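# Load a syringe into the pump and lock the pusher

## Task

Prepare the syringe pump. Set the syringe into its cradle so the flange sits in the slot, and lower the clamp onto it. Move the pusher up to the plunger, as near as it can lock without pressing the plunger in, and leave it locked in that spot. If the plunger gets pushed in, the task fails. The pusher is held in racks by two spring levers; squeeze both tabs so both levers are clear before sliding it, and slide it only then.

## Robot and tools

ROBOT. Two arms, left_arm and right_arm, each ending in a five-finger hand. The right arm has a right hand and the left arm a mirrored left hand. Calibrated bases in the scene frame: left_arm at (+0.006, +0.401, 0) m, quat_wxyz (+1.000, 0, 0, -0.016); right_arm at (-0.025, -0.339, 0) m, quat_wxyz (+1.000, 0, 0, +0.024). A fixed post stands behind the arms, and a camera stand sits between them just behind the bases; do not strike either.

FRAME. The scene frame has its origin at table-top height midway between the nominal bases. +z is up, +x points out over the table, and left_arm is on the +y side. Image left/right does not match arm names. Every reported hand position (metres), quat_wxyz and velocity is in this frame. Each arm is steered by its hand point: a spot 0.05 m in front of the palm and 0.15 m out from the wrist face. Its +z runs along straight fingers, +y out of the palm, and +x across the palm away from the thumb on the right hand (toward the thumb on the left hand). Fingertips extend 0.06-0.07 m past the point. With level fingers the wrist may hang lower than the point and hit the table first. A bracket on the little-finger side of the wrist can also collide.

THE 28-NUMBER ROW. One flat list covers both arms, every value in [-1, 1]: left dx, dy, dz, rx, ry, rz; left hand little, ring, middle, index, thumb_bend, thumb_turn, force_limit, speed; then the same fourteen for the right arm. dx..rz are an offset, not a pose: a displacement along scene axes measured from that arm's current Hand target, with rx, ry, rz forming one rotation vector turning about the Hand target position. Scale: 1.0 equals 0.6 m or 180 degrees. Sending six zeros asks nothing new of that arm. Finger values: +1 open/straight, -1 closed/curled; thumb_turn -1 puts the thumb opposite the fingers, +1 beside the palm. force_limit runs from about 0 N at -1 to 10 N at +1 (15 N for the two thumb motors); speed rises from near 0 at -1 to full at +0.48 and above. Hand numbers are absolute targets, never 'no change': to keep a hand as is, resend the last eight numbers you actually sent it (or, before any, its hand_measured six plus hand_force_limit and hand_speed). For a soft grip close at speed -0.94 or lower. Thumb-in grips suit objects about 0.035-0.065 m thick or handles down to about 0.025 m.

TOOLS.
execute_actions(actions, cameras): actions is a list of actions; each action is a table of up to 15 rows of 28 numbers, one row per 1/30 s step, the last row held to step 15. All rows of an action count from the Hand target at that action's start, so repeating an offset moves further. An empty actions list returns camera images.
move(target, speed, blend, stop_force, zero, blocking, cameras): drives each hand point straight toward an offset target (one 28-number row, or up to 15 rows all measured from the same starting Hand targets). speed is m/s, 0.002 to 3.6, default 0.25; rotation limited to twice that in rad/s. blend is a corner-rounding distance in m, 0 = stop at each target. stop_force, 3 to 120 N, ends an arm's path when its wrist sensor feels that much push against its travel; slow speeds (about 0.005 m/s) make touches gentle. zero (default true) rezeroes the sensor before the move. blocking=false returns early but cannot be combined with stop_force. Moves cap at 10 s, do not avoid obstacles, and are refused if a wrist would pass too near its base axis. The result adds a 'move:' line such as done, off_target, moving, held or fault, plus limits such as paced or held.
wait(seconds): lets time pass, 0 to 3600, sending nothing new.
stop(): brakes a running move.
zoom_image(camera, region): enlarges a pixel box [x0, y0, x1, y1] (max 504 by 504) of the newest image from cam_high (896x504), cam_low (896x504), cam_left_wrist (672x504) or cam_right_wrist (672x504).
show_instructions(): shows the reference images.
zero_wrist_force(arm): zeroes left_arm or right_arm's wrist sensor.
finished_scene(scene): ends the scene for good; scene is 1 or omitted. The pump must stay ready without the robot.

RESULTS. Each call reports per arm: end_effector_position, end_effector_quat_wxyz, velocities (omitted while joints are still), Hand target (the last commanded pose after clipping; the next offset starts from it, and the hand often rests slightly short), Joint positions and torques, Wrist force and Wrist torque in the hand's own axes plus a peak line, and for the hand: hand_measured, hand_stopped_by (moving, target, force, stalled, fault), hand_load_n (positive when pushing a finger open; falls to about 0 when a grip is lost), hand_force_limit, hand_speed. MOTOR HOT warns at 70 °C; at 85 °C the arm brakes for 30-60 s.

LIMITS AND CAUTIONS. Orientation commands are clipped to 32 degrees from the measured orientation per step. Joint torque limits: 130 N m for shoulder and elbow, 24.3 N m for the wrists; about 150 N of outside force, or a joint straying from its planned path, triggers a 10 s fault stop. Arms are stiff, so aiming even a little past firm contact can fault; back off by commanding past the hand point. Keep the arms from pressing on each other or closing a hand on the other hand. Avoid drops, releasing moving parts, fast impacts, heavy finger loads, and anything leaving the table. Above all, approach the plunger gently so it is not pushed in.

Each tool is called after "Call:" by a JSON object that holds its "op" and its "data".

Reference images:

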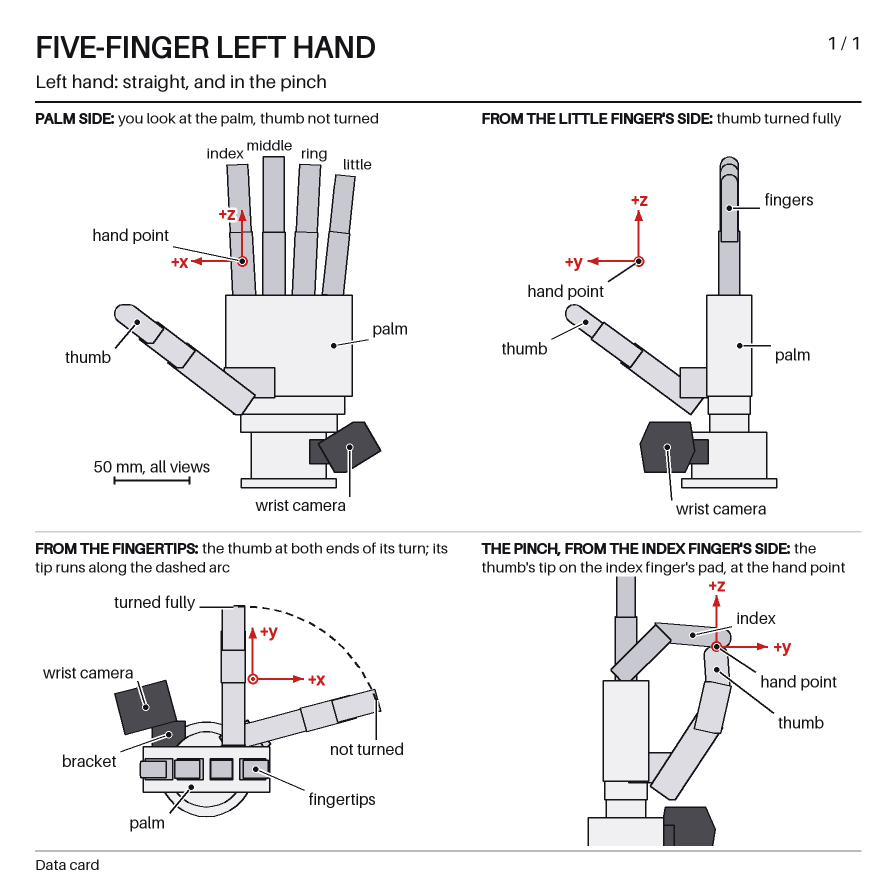

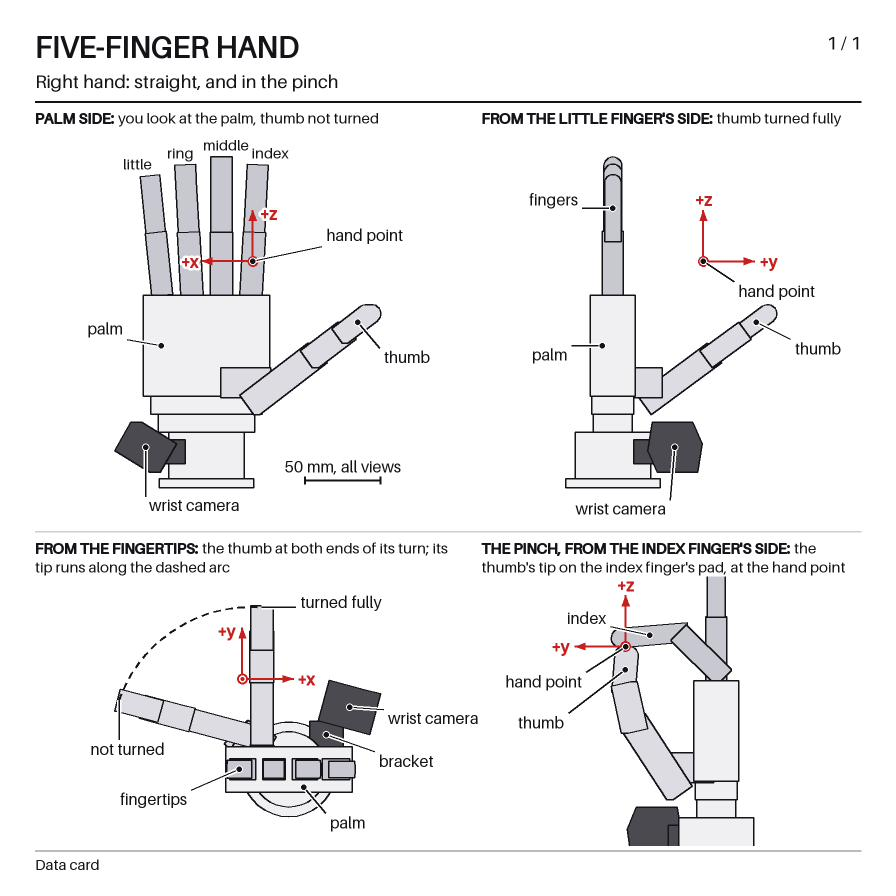

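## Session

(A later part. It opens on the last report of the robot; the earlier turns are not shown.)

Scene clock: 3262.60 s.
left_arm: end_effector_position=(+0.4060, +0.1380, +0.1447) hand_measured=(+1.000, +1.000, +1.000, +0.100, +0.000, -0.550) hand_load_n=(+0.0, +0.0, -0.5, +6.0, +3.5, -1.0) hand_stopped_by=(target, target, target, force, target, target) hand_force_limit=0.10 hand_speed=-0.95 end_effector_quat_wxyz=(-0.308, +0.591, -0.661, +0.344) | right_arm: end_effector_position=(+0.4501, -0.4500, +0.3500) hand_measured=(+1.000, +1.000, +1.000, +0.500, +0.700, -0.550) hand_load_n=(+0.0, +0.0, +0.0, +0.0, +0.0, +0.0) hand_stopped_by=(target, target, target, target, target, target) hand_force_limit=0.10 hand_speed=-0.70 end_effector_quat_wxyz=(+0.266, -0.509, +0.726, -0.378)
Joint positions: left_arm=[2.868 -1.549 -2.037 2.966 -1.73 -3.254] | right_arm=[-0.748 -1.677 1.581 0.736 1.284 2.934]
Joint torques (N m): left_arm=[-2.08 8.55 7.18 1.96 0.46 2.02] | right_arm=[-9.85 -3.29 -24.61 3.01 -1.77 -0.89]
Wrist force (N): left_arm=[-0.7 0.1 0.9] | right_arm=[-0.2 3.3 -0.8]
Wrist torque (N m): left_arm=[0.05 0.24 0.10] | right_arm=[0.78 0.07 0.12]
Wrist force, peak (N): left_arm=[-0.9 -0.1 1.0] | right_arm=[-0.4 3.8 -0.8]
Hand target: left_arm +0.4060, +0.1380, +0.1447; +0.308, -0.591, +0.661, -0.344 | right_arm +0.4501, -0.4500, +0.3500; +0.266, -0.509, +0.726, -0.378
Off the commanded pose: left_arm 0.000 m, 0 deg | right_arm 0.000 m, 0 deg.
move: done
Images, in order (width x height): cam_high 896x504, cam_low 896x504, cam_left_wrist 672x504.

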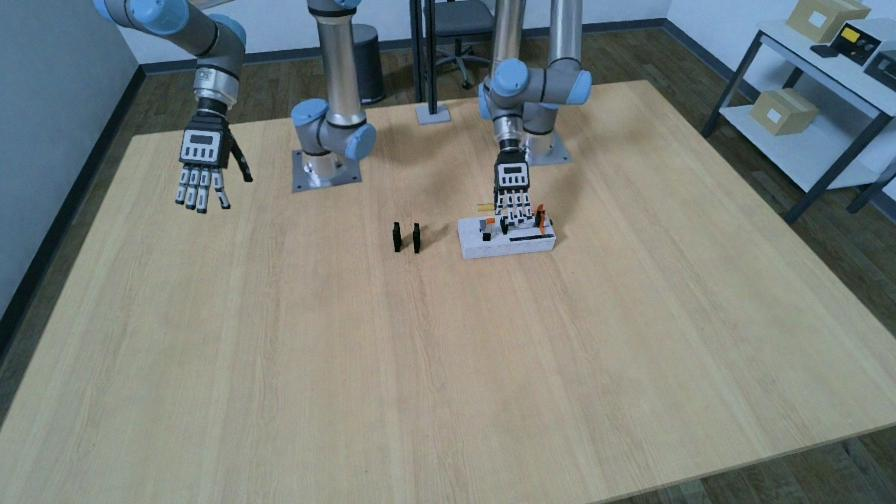

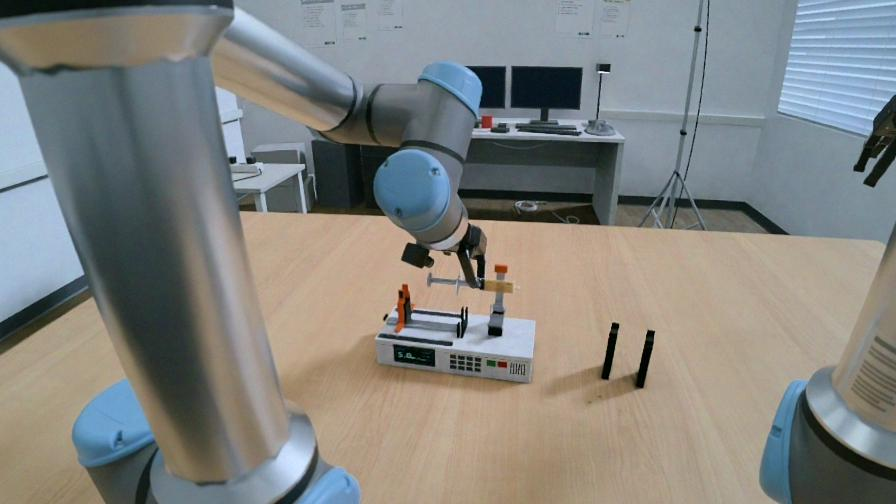

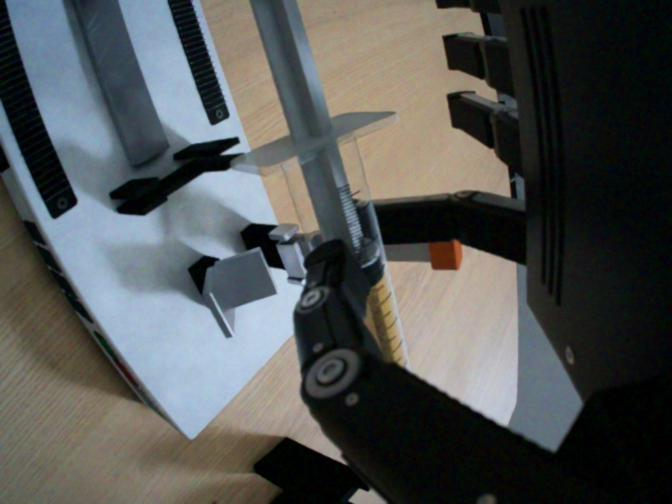

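Call:
{"op": "move", "data": {"target": [[-0.01,-0.0067,0,0,0,0,1,1,1,-0.17,0,-0.55,0.1,-0.95,0,0,0,0,0,0,1,1,1,0.5,0.7,-0.55,0.1,-0.7],[-0.01,-0.0067,-0.0583,0,0,0,1,1,1,-0.17,0,-0.55,0.1,-0.95,0,0,0,0,0,0,1,1,1,0.5,0.7,-0.55,0.1,-0.7]], "speed": 0.04, "stop_force": 3.5, "cameras": ["cam_left_wrist","cam_low","cam_high"]}}

Call:
{"op": "zoom_image", "data": {"camera": "cam_left_wrist", "region": [120, 20, 480, 380]}}

Call:
{"op": "zoom_image", "data": {"camera": "cam_low", "region": [420, 265, 520, 345]}}

Call:
{"op": "zoom_image", "data": {"camera": "cam_high", "region": [455, 180, 555, 260]}}

Scene clock: 3369.47 s.
left_arm: end_effector_position=(+0.4000, +0.1340, +0.1097) hand_measured=(+1.000, +1.000, +1.000, +0.100, +0.000, -0.550) hand_load_n=(+0.0, +0.0, +0.0, +6.0, +3.5, -1.0) hand_stopped_by=(target, target, target, force, target, target) hand_force_limit=0.10 hand_speed=-0.95 end_effector_quat_wxyz=(-0.308, +0.591, -0.661, +0.344) | right_arm: end_effector_position=(+0.4501, -0.4500, +0.3500) hand_measured=(+1.000, +1.000, +1.000, +0.500, +0.700, -0.550) hand_load_n=(+0.0, +0.0, -0.5, +0.0, +0.0, +0.0) hand_stopped_by=(target, target, target, target, target, target) hand_force_limit=0.10 hand_speed=-0.70 end_effector_quat_wxyz=(+0.266, -0.509, +0.726, -0.378)
Joint positions: left_arm=[2.848 -1.589 -2.098 3.066 -1.746 -3.265] | right_arm=[-0.748 -1.677 1.581 0.736 1.284 2.934]
Joint torques (N m): left_arm=[-7.47 8.77 5.84 1.92 -1.43 -2.21] | right_arm=[-9.79 -4.48 -24.89 2.99 -1.72 -0.81]
Wrist force (N): left_arm=[-0.5 -0.2 0.9] | right_arm=[0.1 3.3 -0.5]
Wrist torque (N m): left_arm=[0.00 0.23 0.22] | right_arm=[0.76 0.01 0.14]
Wrist force, peak (N): left_arm=[-0.8 -0.5 1.2] | right_arm=[-0.3 3.8 -0.6]
Hand target: left_arm +0.4000, +0.1340, +0.1097; +0.308, -0.591, +0.661, -0.344 | right_arm +0.4501, -0.4500, +0.3500; +0.266, -0.509, +0.726, -0.378
Off the commanded pose: left_arm 0.000 m, 0 deg | right_arm 0.000 m, 0 deg.
move: done
Images, in order (width x height): cam_high 896x504, cam_low 896x504, cam_left_wrist 672x504.

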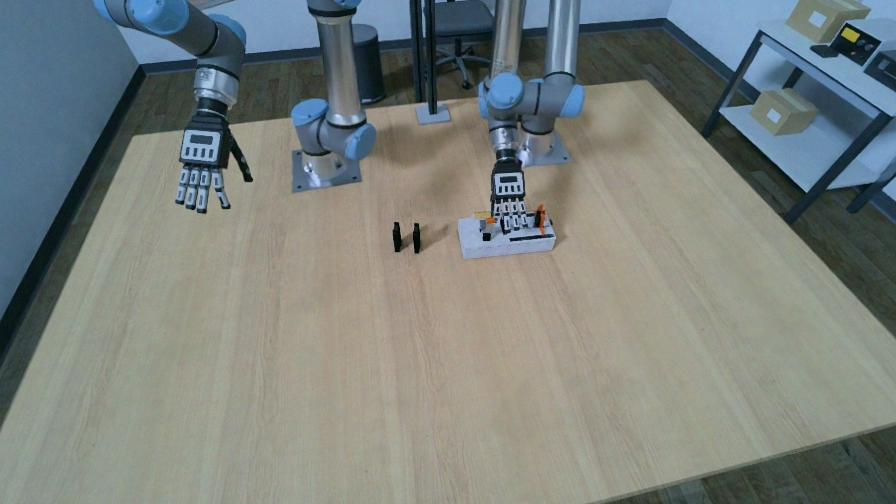

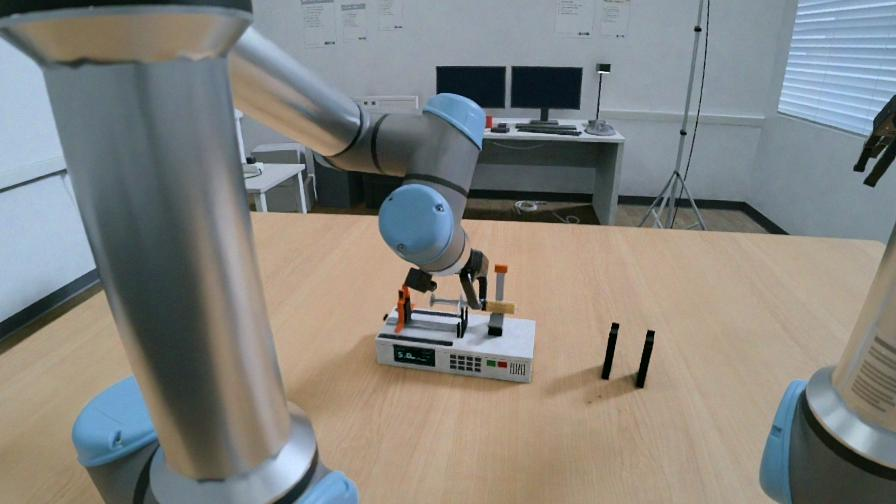

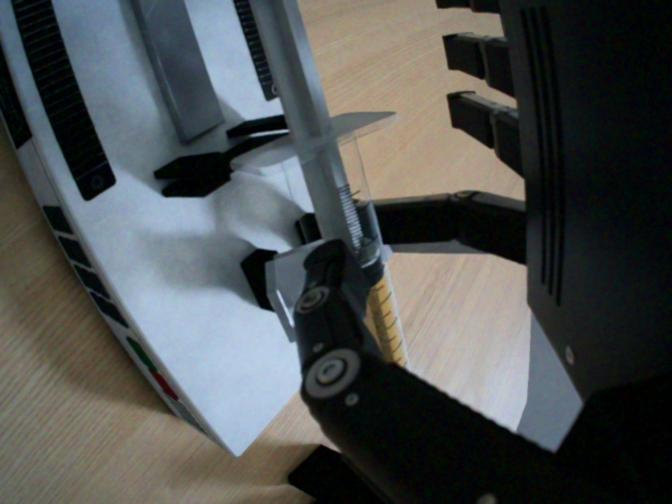

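Scaled by 1.400 from the camera's image (finer frame: 960x720).

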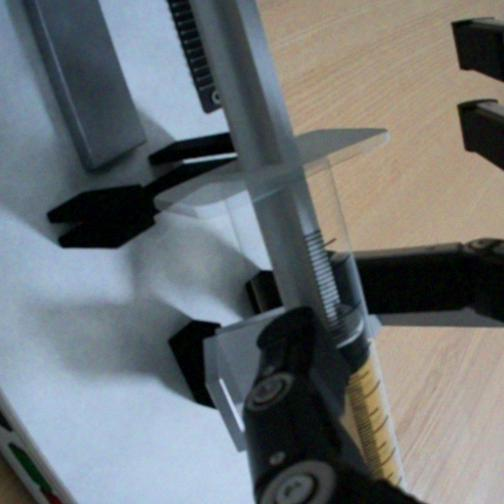

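Scaled by 5.040 from the camera's image (finer frame: 1280x720).

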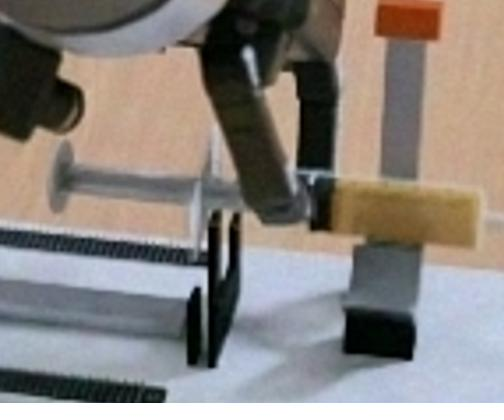

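Scaled by 5.040 from the camera's image (finer frame: 1280x720).

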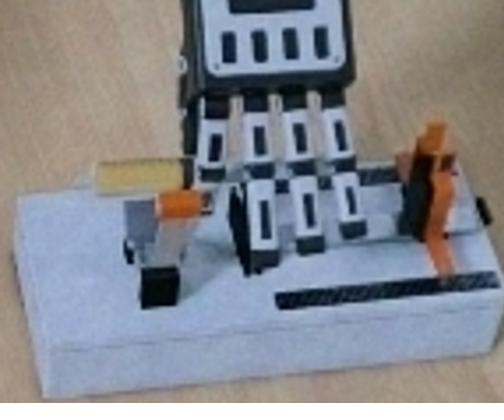

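Call:
{"op": "move", "data": {"target": [-0.0022,-0.005,-0.0183,0,0,0,1,1,1,-0.17,0,-0.55,0.1,-0.95,0,0,0,0,0,0,1,1,1,0.5,0.7,-0.55,0.1,-0.7], "speed": 0.03, "stop_force": 3, "cameras": ["cam_left_wrist","cam_low","cam_high"]}}

Call:
{"op": "zoom_image", "data": {"camera": "cam_left_wrist", "region": [160, 40, 440, 320]}}

Call:
{"op": "zoom_image", "data": {"camera": "cam_low", "region": [430, 285, 510, 345]}}

Call:
{"op": "zoom_image", "data": {"camera": "cam_high", "region": [465, 190, 535, 250]}}

Scene clock: 3403.77 s.
left_arm: end_effector_position=(+0.3987, +0.1310, +0.0987) hand_measured=(+1.000, +1.000, +1.000, +0.100, +0.000, -0.550) hand_load_n=(+0.0, +0.0, +0.0, +6.0, +3.5, -1.5) hand_stopped_by=(target, target, target, force, target, target) hand_force_limit=0.10 hand_speed=-0.95 end_effector_quat_wxyz=(-0.308, +0.591, -0.661, +0.344) | right_arm: end_effector_position=(+0.4501, -0.4500, +0.3500) hand_measured=(+1.000, +1.000, +1.000, +0.500, +0.700, -0.550) hand_load_n=(+0.0, +0.0, +0.0, +0.5, +0.0, +0.0) hand_stopped_by=(target, target, target, target, target, target) hand_force_limit=0.10 hand_speed=-0.70 end_effector_quat_wxyz=(+0.266, -0.509, +0.726, -0.378)
Joint positions: left_arm=[2.837 -1.609 -2.111 3.097 -1.755 -3.272] | right_arm=[-0.748 -1.677 1.581 0.736 1.284 2.934]
Joint torques (N m): left_arm=[-7.33 9.42 6 1.86 -1.4 -2.38] | right_arm=[-10.77 -3.43 -24.86 2.88 -1.66 -0.64]
Wrist force (N): left_arm=[-0.5 0.0 0.7] | right_arm=[-0.1 3.4 -0.7]
Wrist torque (N m): left_arm=[0.06 0.23 0.21] | right_arm=[0.79 0.05 0.14]
Wrist force, peak (N): left_arm=[-0.9 -0.1 0.9] | right_arm=[0.0 3.9 -0.7]
Hand target: left_arm +0.3987, +0.1310, +0.0987; +0.308, -0.591, +0.661, -0.344 | right_arm +0.4501, -0.4500, +0.3500; +0.266, -0.509, +0.726, -0.378
Off the commanded pose: left_arm 0.000 m, 0 deg | right_arm 0.000 m, 0 deg.
move: done
Images, in order (width x height): cam_high 896x504, cam_low 896x504, cam_left_wrist 672x504.

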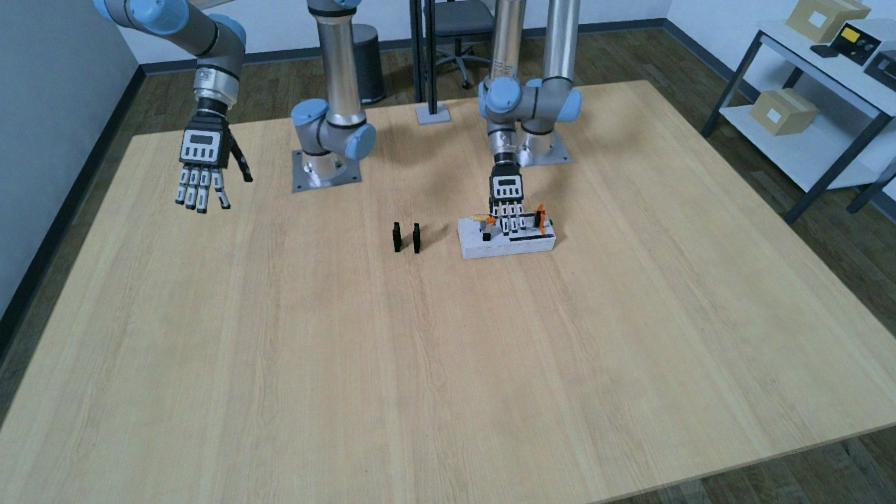

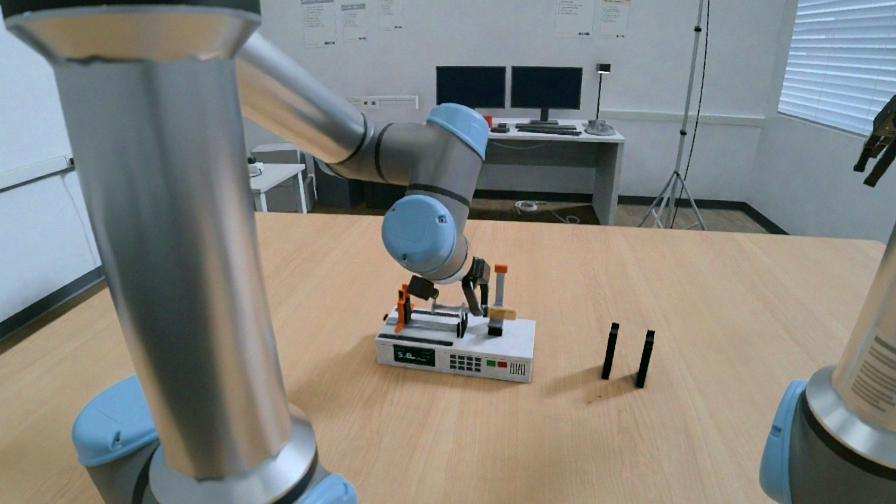

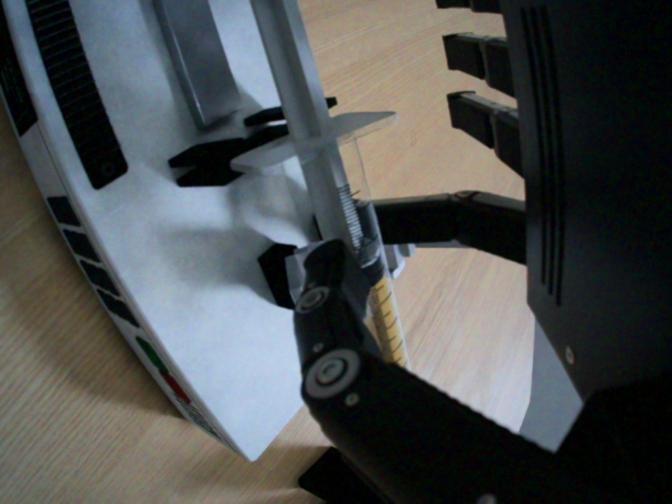

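Scaled by 1.800 from the camera's image (finer frame: 960x720).

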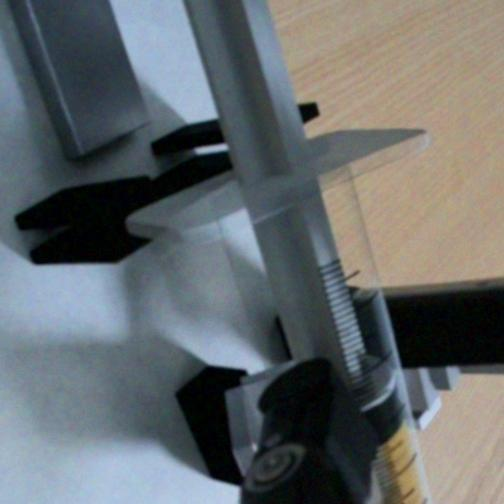

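Scaled by 6.300 from the camera's image (finer frame: 1280x720).

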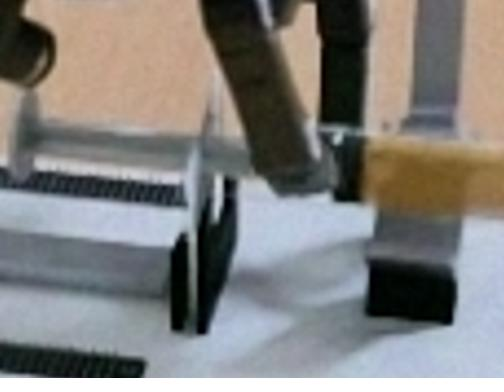

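Scaled by 7.200 from the camera's image (finer frame: 1280x720).

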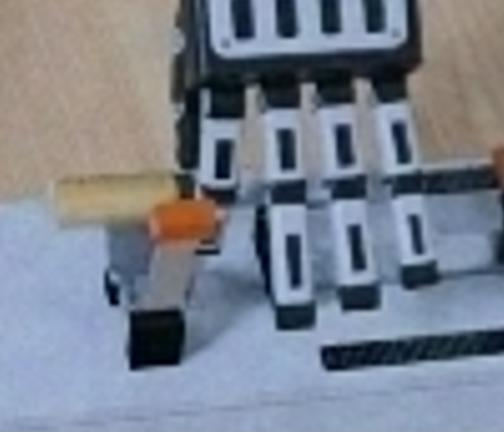

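Call:
{"op": "move", "data": {"target": [[0,0,0.0083,0,0,0,1,1,1,-0.17,0,-0.55,0.1,-0.95,0,0,0,0,0,0,1,1,1,0.5,0.7,-0.55,0.1,-0.7],[0.015,-0.0047,0.0083,0,0,0,1,1,1,-0.17,0,-0.55,0.1,-0.95,0,0,0,0,0,0,1,1,1,0.5,0.7,-0.55,0.1,-0.7],[0.015,-0.0047,-0.003,0,0,0,1,1,1,-0.17,0,-0.55,0.1,-0.95,0,0,0,0,0,0,1,1,1,0.5,0.7,-0.55,0.1,-0.7]], "speed": 0.03, "stop_force": 3, "cameras": ["cam_left_wrist","cam_low","cam_high"]}}

Call:
{"op": "zoom_image", "data": {"camera": "cam_left_wrist", "region": [160, 40, 440, 320]}}

Call:
{"op": "zoom_image", "data": {"camera": "cam_low", "region": [430, 285, 510, 345]}}

Call:
{"op": "zoom_image", "data": {"camera": "cam_high", "region": [465, 190, 535, 250]}}

Scene clock: 3501.83 s.
left_arm: end_effector_position=(+0.4077, +0.1282, +0.0969) hand_measured=(+1.000, +1.000, +1.000, +0.100, +0.000, -0.550) hand_load_n=(+0.0, +0.0, +0.0, +6.0, +3.5, -0.5) hand_stopped_by=(target, target, target, force, target, target) hand_force_limit=0.10 hand_speed=-0.95 end_effector_quat_wxyz=(-0.308, +0.591, -0.661, +0.344) | right_arm: end_effector_position=(+0.4501, -0.4500, +0.3500) hand_measured=(+1.000, +1.000, +1.000, +0.500, +0.700, -0.550) hand_load_n=(+0.0, +0.0, +0.0, +0.0, +0.0, +0.0) hand_stopped_by=(target, target, target, target, target, target) hand_force_limit=0.10 hand_speed=-0.70 end_effector_quat_wxyz=(+0.266, -0.509, +0.726, -0.378)
Joint positions: left_arm=[2.838 -1.632 -2.091 3.101 -1.754 -3.271] | right_arm=[-0.748 -1.677 1.581 0.736 1.284 2.934]
Joint torques (N m): left_arm=[8.13 10.61 5.83 1.94 0.59 2.17] | right_arm=[-10.83 -4.1 -23.52 2.95 -1.59 -0.64]
Wrist force (N): left_arm=[0.0 -0.6 -0.2] | right_arm=[-0.3 3.3 -0.8]
Wrist torque (N m): left_arm=[0.00 0.14 0.23] | right_arm=[0.77 0.08 0.11]
Wrist force, peak (N): left_arm=[-0.5 -0.3 1.3] | right_arm=[-0.3 3.9 -0.4]
Hand target: left_arm +0.4077, +0.1282, +0.0969; +0.308, -0.591, +0.661, -0.344 | right_arm +0.4501, -0.4500, +0.3500; +0.266, -0.509, +0.726, -0.378
Off the commanded pose: left_arm 0.000 m, 0 deg | right_arm 0.000 m, 0 deg.
move: done
Images, in order (width x height): cam_high 896x504, cam_low 896x504, cam_left_wrist 672x504.

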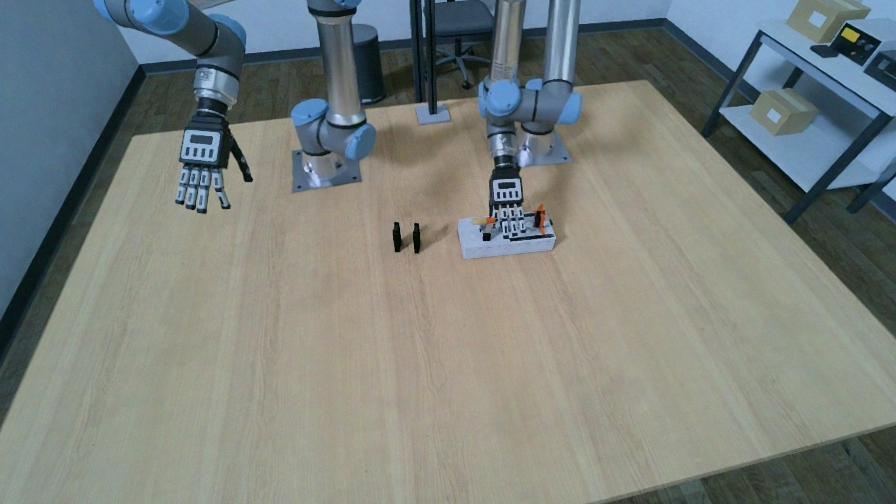

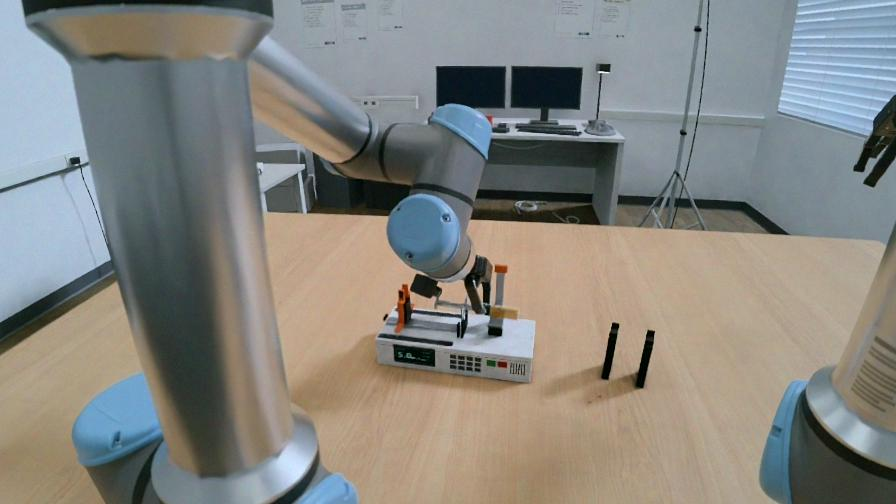

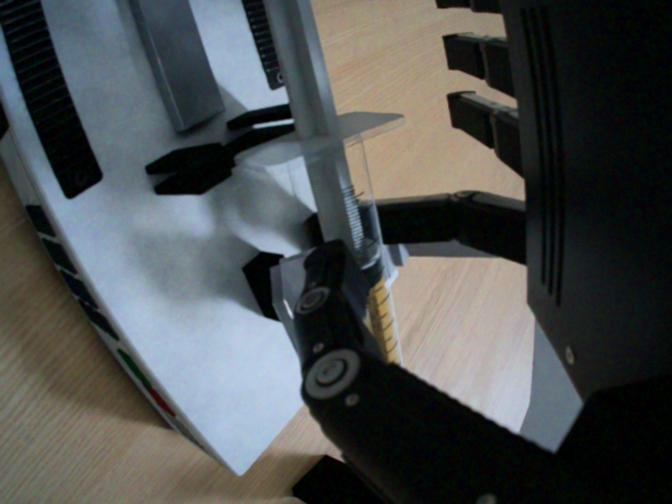

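Scaled by 1.800 from the camera's image (finer frame: 960x720).

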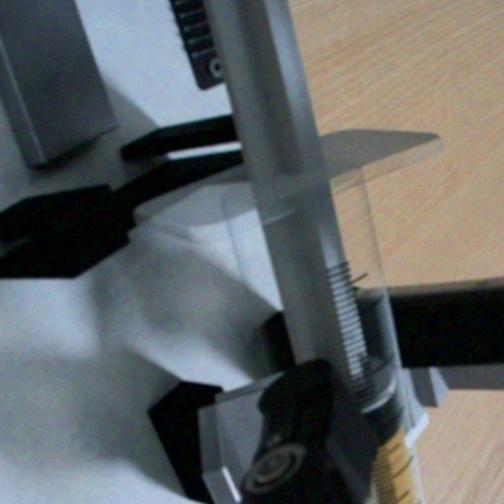

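Scaled by 6.300 from the camera's image (finer frame: 1280x720).

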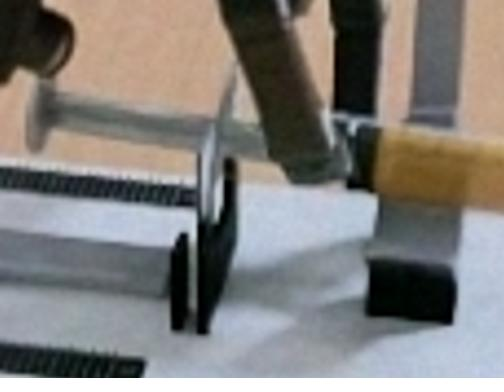

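Scaled by 7.200 from the camera's image (finer frame: 1280x720).

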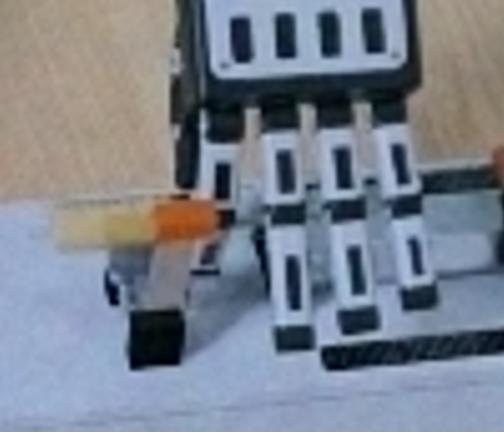

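Call:
{"op": "zoom_image", "data": {"camera": "cam_low", "region": [445, 290, 485, 345]}}

Call:
{"op": "zoom_image", "data": {"camera": "cam_left_wrist", "region": [220, 80, 420, 220]}}

Scaled by 9.164 from the camera's image (finer frame: 1280x720).

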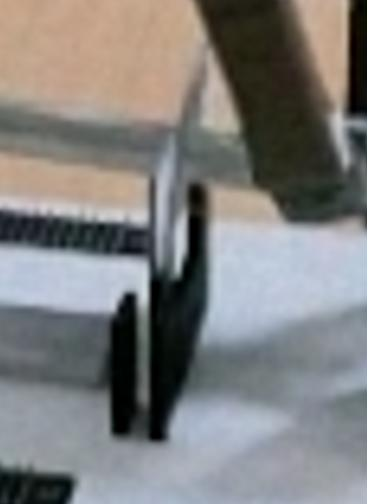

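Scaled by 2.520 from the camera's image (finer frame: 960x720).

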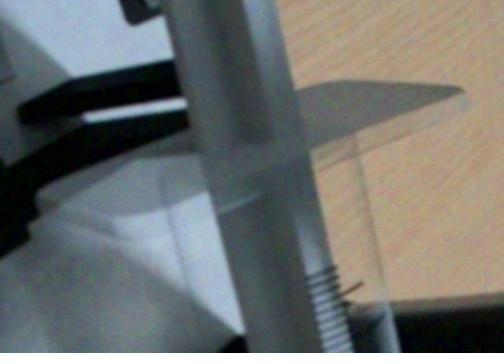

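Call:
{"op": "move", "data": {"target": [[0,0,0.0083,0,0,0,1,1,1,-0.17,0,-0.55,0.1,-0.95,0,0,0,0,0,0,1,1,1,0.5,0.7,-0.55,0.1,-0.7],[0.0005,0.006,0.0083,0,0,0,1,1,1,-0.17,0,-0.55,0.1,-0.95,0,0,0,0,0,0,1,1,1,0.5,0.7,-0.55,0.1,-0.7]], "speed": 0.02, "cameras": ["cam_left_wrist","cam_low","cam_high"]}}

Call:
{"op": "zoom_image", "data": {"camera": "cam_left_wrist", "region": [160, 40, 440, 320]}}

Call:
{"op": "zoom_image", "data": {"camera": "cam_low", "region": [445, 290, 485, 345]}}

Call:
{"op": "zoom_image", "data": {"camera": "cam_low", "region": [425, 270, 525, 350]}}

Scene clock: 3559.40 s.
left_arm: end_effector_position=(+0.4080, +0.1317, +0.1019) hand_measured=(+1.000, +1.000, +1.000, +0.100, +0.000, -0.550) hand_load_n=(+0.0, +0.0, +0.0, +6.0, +3.5, -1.0) hand_stopped_by=(target, target, target, force, target, target) hand_force_limit=0.10 hand_speed=-0.95 end_effector_quat_wxyz=(-0.308, +0.591, -0.661, +0.344) | right_arm: end_effector_position=(+0.4501, -0.4500, +0.3500) hand_measured=(+1.000, +1.000, +1.000, +0.500, +0.700, -0.550) hand_load_n=(+0.0, +0.0, +0.0, +0.0, +0.0, +0.0) hand_stopped_by=(target, target, target, target, target, target) hand_force_limit=0.10 hand_speed=-0.70 end_effector_quat_wxyz=(+0.266, -0.509, +0.726, -0.378)
Joint positions: left_arm=[2.85 -1.619 -2.09 3.088 -1.745 -3.264] | right_arm=[-0.748 -1.677 1.581 0.736 1.284 2.934]
Joint torques (N m): left_arm=[8.48 31.82 6.16 1.94 1.11 2.15] | right_arm=[-10.5 -4.53 -24.35 2.83 -1.64 -0.5]
Wrist force (N): left_arm=[-0.5 -0.2 0.6] | right_arm=[-0.2 3.8 -0.7]
Wrist torque (N m): left_arm=[0.02 0.21 0.14] | right_arm=[0.84 0.07 0.13]
Wrist force, peak (N): left_arm=[-0.9 -0.3 0.9] | right_arm=[0.0 3.8 -1.1]
Hand target: left_arm +0.4080, +0.1318, +0.1019; +0.308, -0.591, +0.661, -0.344 | right_arm +0.4501, -0.4500, +0.3500; +0.266, -0.509, +0.726, -0.378
Off the commanded pose: left_arm 0.000 m, 0 deg | right_arm 0.000 m, 0 deg.
move: done
Images, in order (width x height): cam_high 896x504, cam_low 896x504, cam_left_wrist 672x504.

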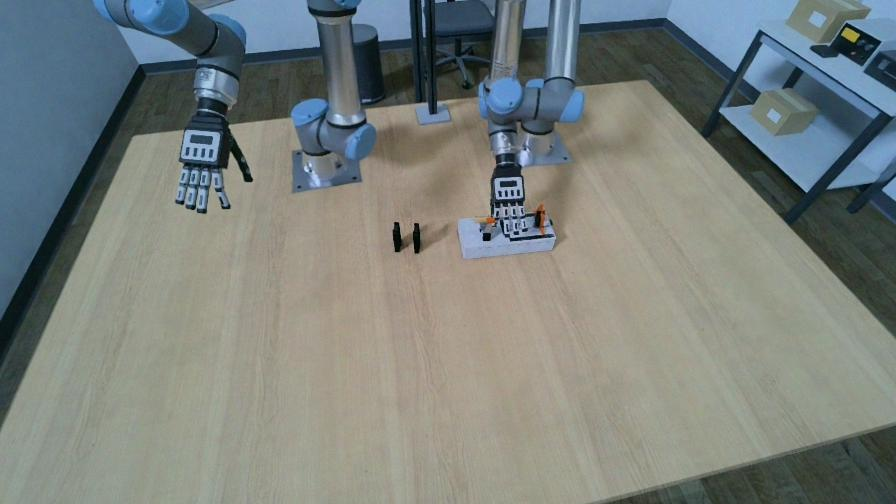

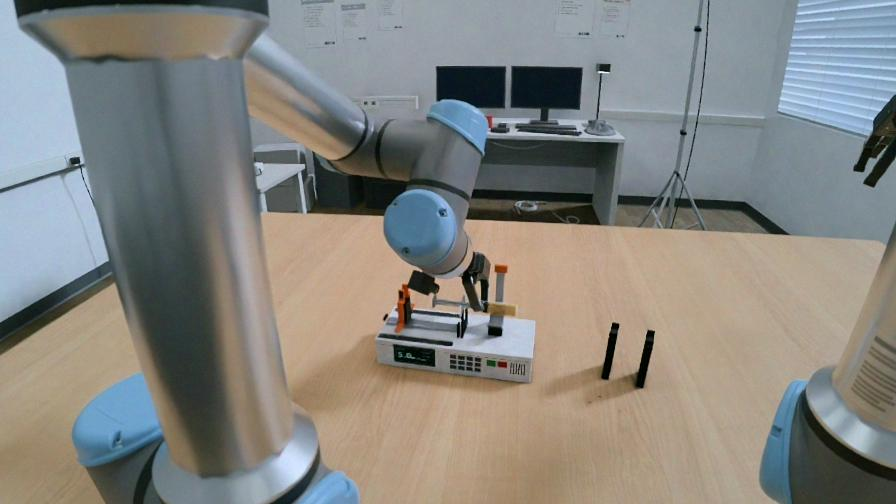

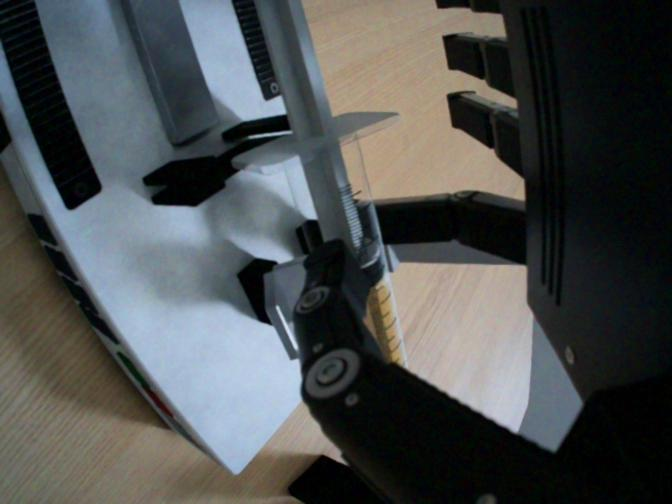

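Scaled by 1.800 from the camera's image (finer frame: 960x720).

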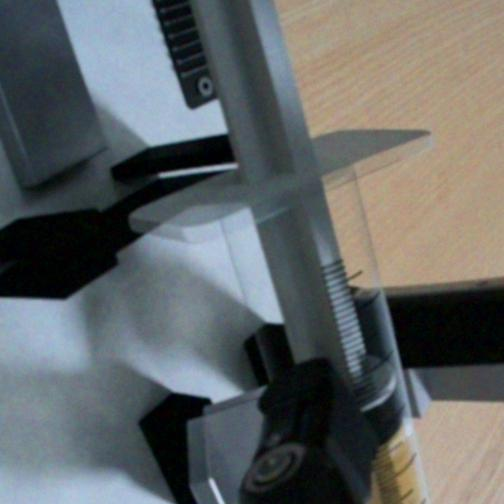

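Scaled by 9.164 from the camera's image (finer frame: 1280x720).

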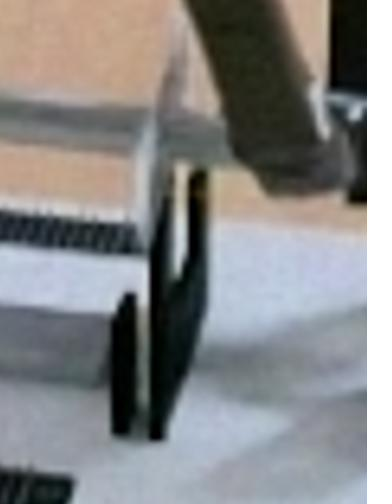

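Scaled by 5.040 from the camera's image (finer frame: 1280x720).

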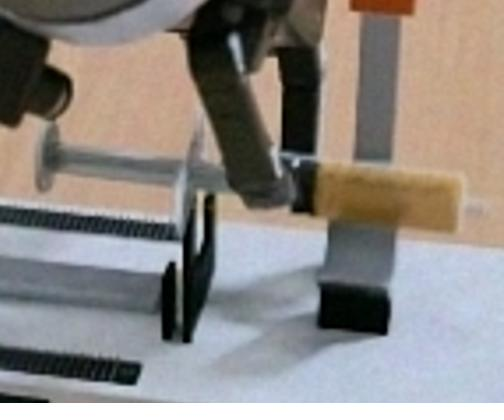

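Call:
{"op": "move", "data": {"target": [0,0,-0.0167,0,0,0,1,1,1,-0.17,0,-0.55,0.1,-0.95,0,0,0,0,0,0,1,1,1,0.5,0.7,-0.55,0.1,-0.7], "speed": 0.01, "stop_force": 3, "cameras": ["cam_left_wrist","cam_low","cam_high"]}}

Call:
{"op": "zoom_image", "data": {"camera": "cam_left_wrist", "region": [160, 40, 440, 320]}}

Call:
{"op": "zoom_image", "data": {"camera": "cam_low", "region": [445, 290, 485, 345]}}

Call:
{"op": "zoom_image", "data": {"camera": "cam_low", "region": [425, 270, 525, 350]}}

Call:
{"op": "zoom_image", "data": {"camera": "cam_high", "region": [465, 190, 535, 250]}}

Scene clock: 3584.13 s.
left_arm: end_effector_position=(+0.4080, +0.1318, +0.0919) hand_measured=(+1.000, +1.000, +1.000, +0.100, +0.000, -0.550) hand_load_n=(+0.0, +0.0, +0.0, +5.5, +3.5, +0.0) hand_stopped_by=(target, target, target, force, target, target) hand_force_limit=0.10 hand_speed=-0.95 end_effector_quat_wxyz=(-0.308, +0.591, -0.661, +0.344) | right_arm: end_effector_position=(+0.4501, -0.4500, +0.3500) hand_measured=(+1.000, +1.000, +1.000, +0.500, +0.700, -0.550) hand_load_n=(+0.0, +0.0, +0.0, +0.0, +0.0, +0.0) hand_stopped_by=(target, target, target, target, target, target) hand_force_limit=0.10 hand_speed=-0.70 end_effector_quat_wxyz=(+0.266, -0.509, +0.726, -0.378)
Joint positions: left_arm=[2.85 -1.634 -2.105 3.118 -1.745 -3.264] | right_arm=[-0.748 -1.677 1.581 0.736 1.284 2.934]
Joint torques (N m): left_arm=[8.93 9.55 6.72 2.11 1.15 2.27] | right_arm=[-10.22 -3.4 -23.91 2.81 -1.68 -0.45]
Wrist force (N): left_arm=[0.2 -0.3 -0.3] | right_arm=[-0.2 3.3 -0.6]
Wrist torque (N m): left_arm=[0.06 0.11 0.15] | right_arm=[0.77 0.07 0.12]
Wrist force, peak (N): left_arm=[-1.1 -0.3 0.9] | right_arm=[-0.4 3.8 -1.1]
Hand target: left_arm +0.4080, +0.1318, +0.0919; +0.308, -0.591, +0.661, -0.344 | right_arm +0.4501, -0.4500, +0.3500; +0.266, -0.509, +0.726, -0.378
Off the commanded pose: left_arm 0.000 m, 0 deg | right_arm 0.000 m, 0 deg.
move: done
Images, in order (width x height): cam_high 896x504, cam_low 896x504, cam_left_wrist 672x504.

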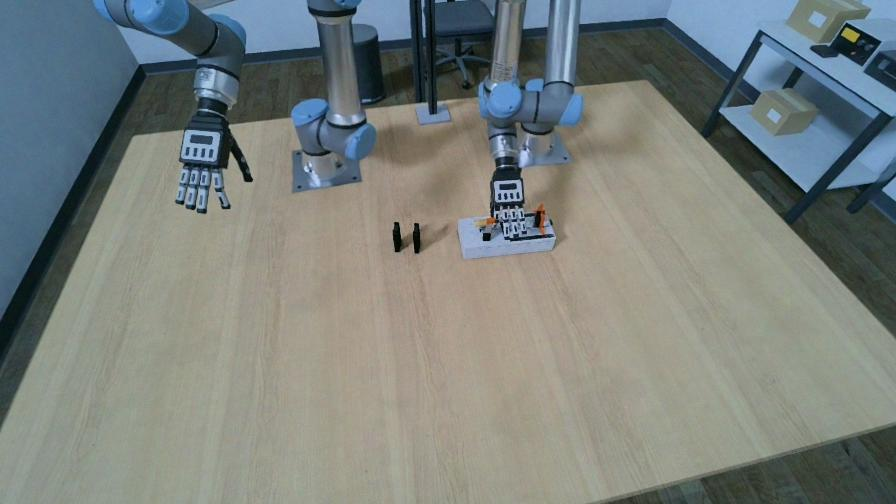

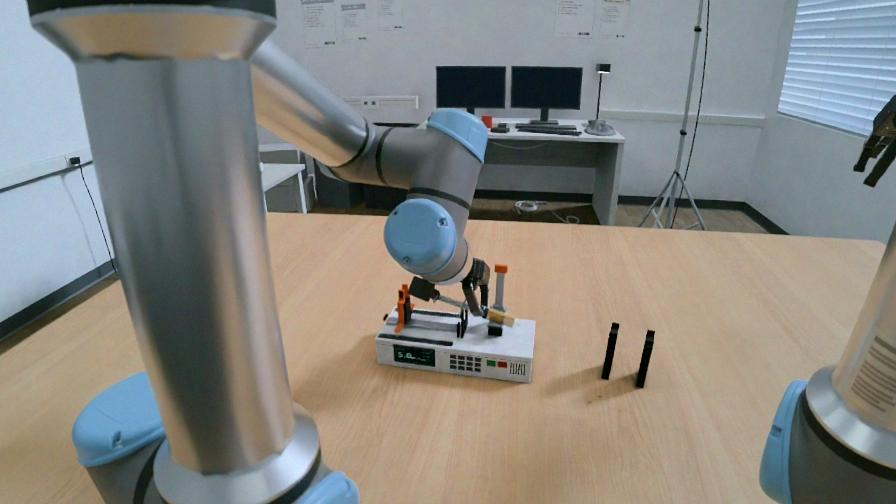

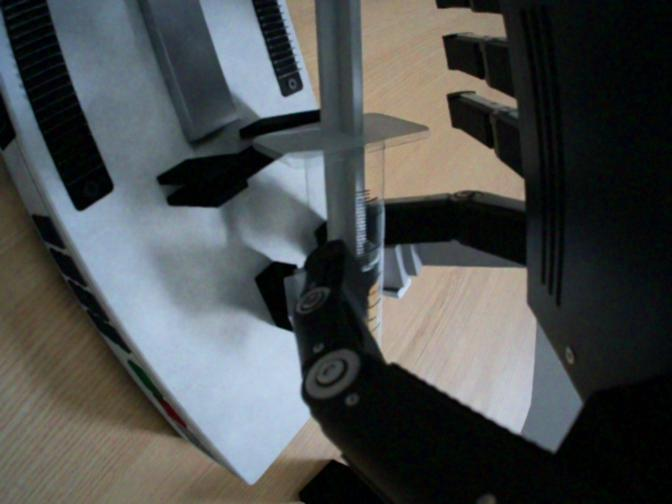

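Scaled by 1.800 from the camera's image (finer frame: 960x720).

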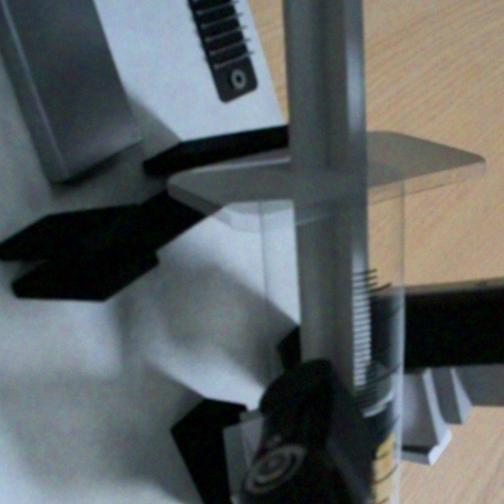

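Scaled by 9.164 from the camera's image (finer frame: 1280x720).

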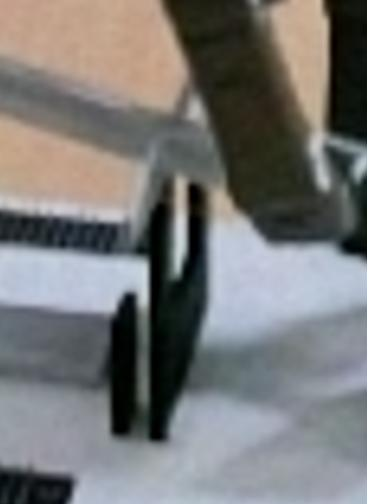

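Scaled by 5.040 from the camera's image (finer frame: 1280x720).

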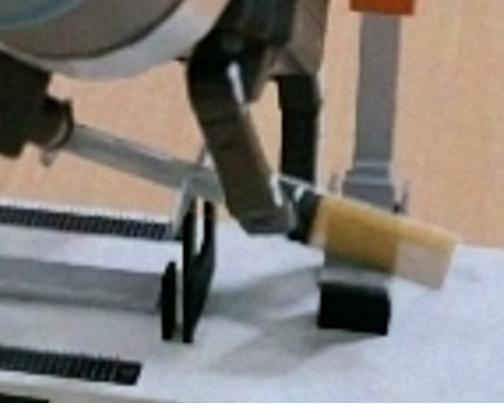

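Scaled by 7.200 from the camera's image (finer frame: 1280x720).

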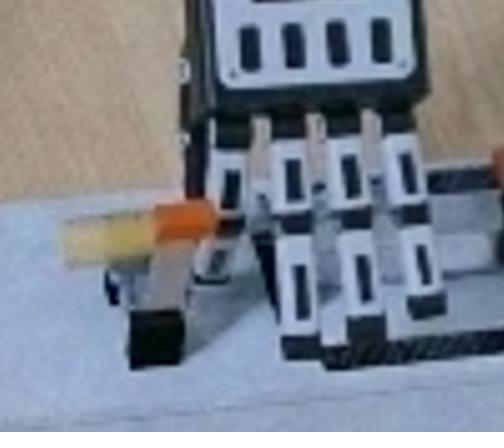

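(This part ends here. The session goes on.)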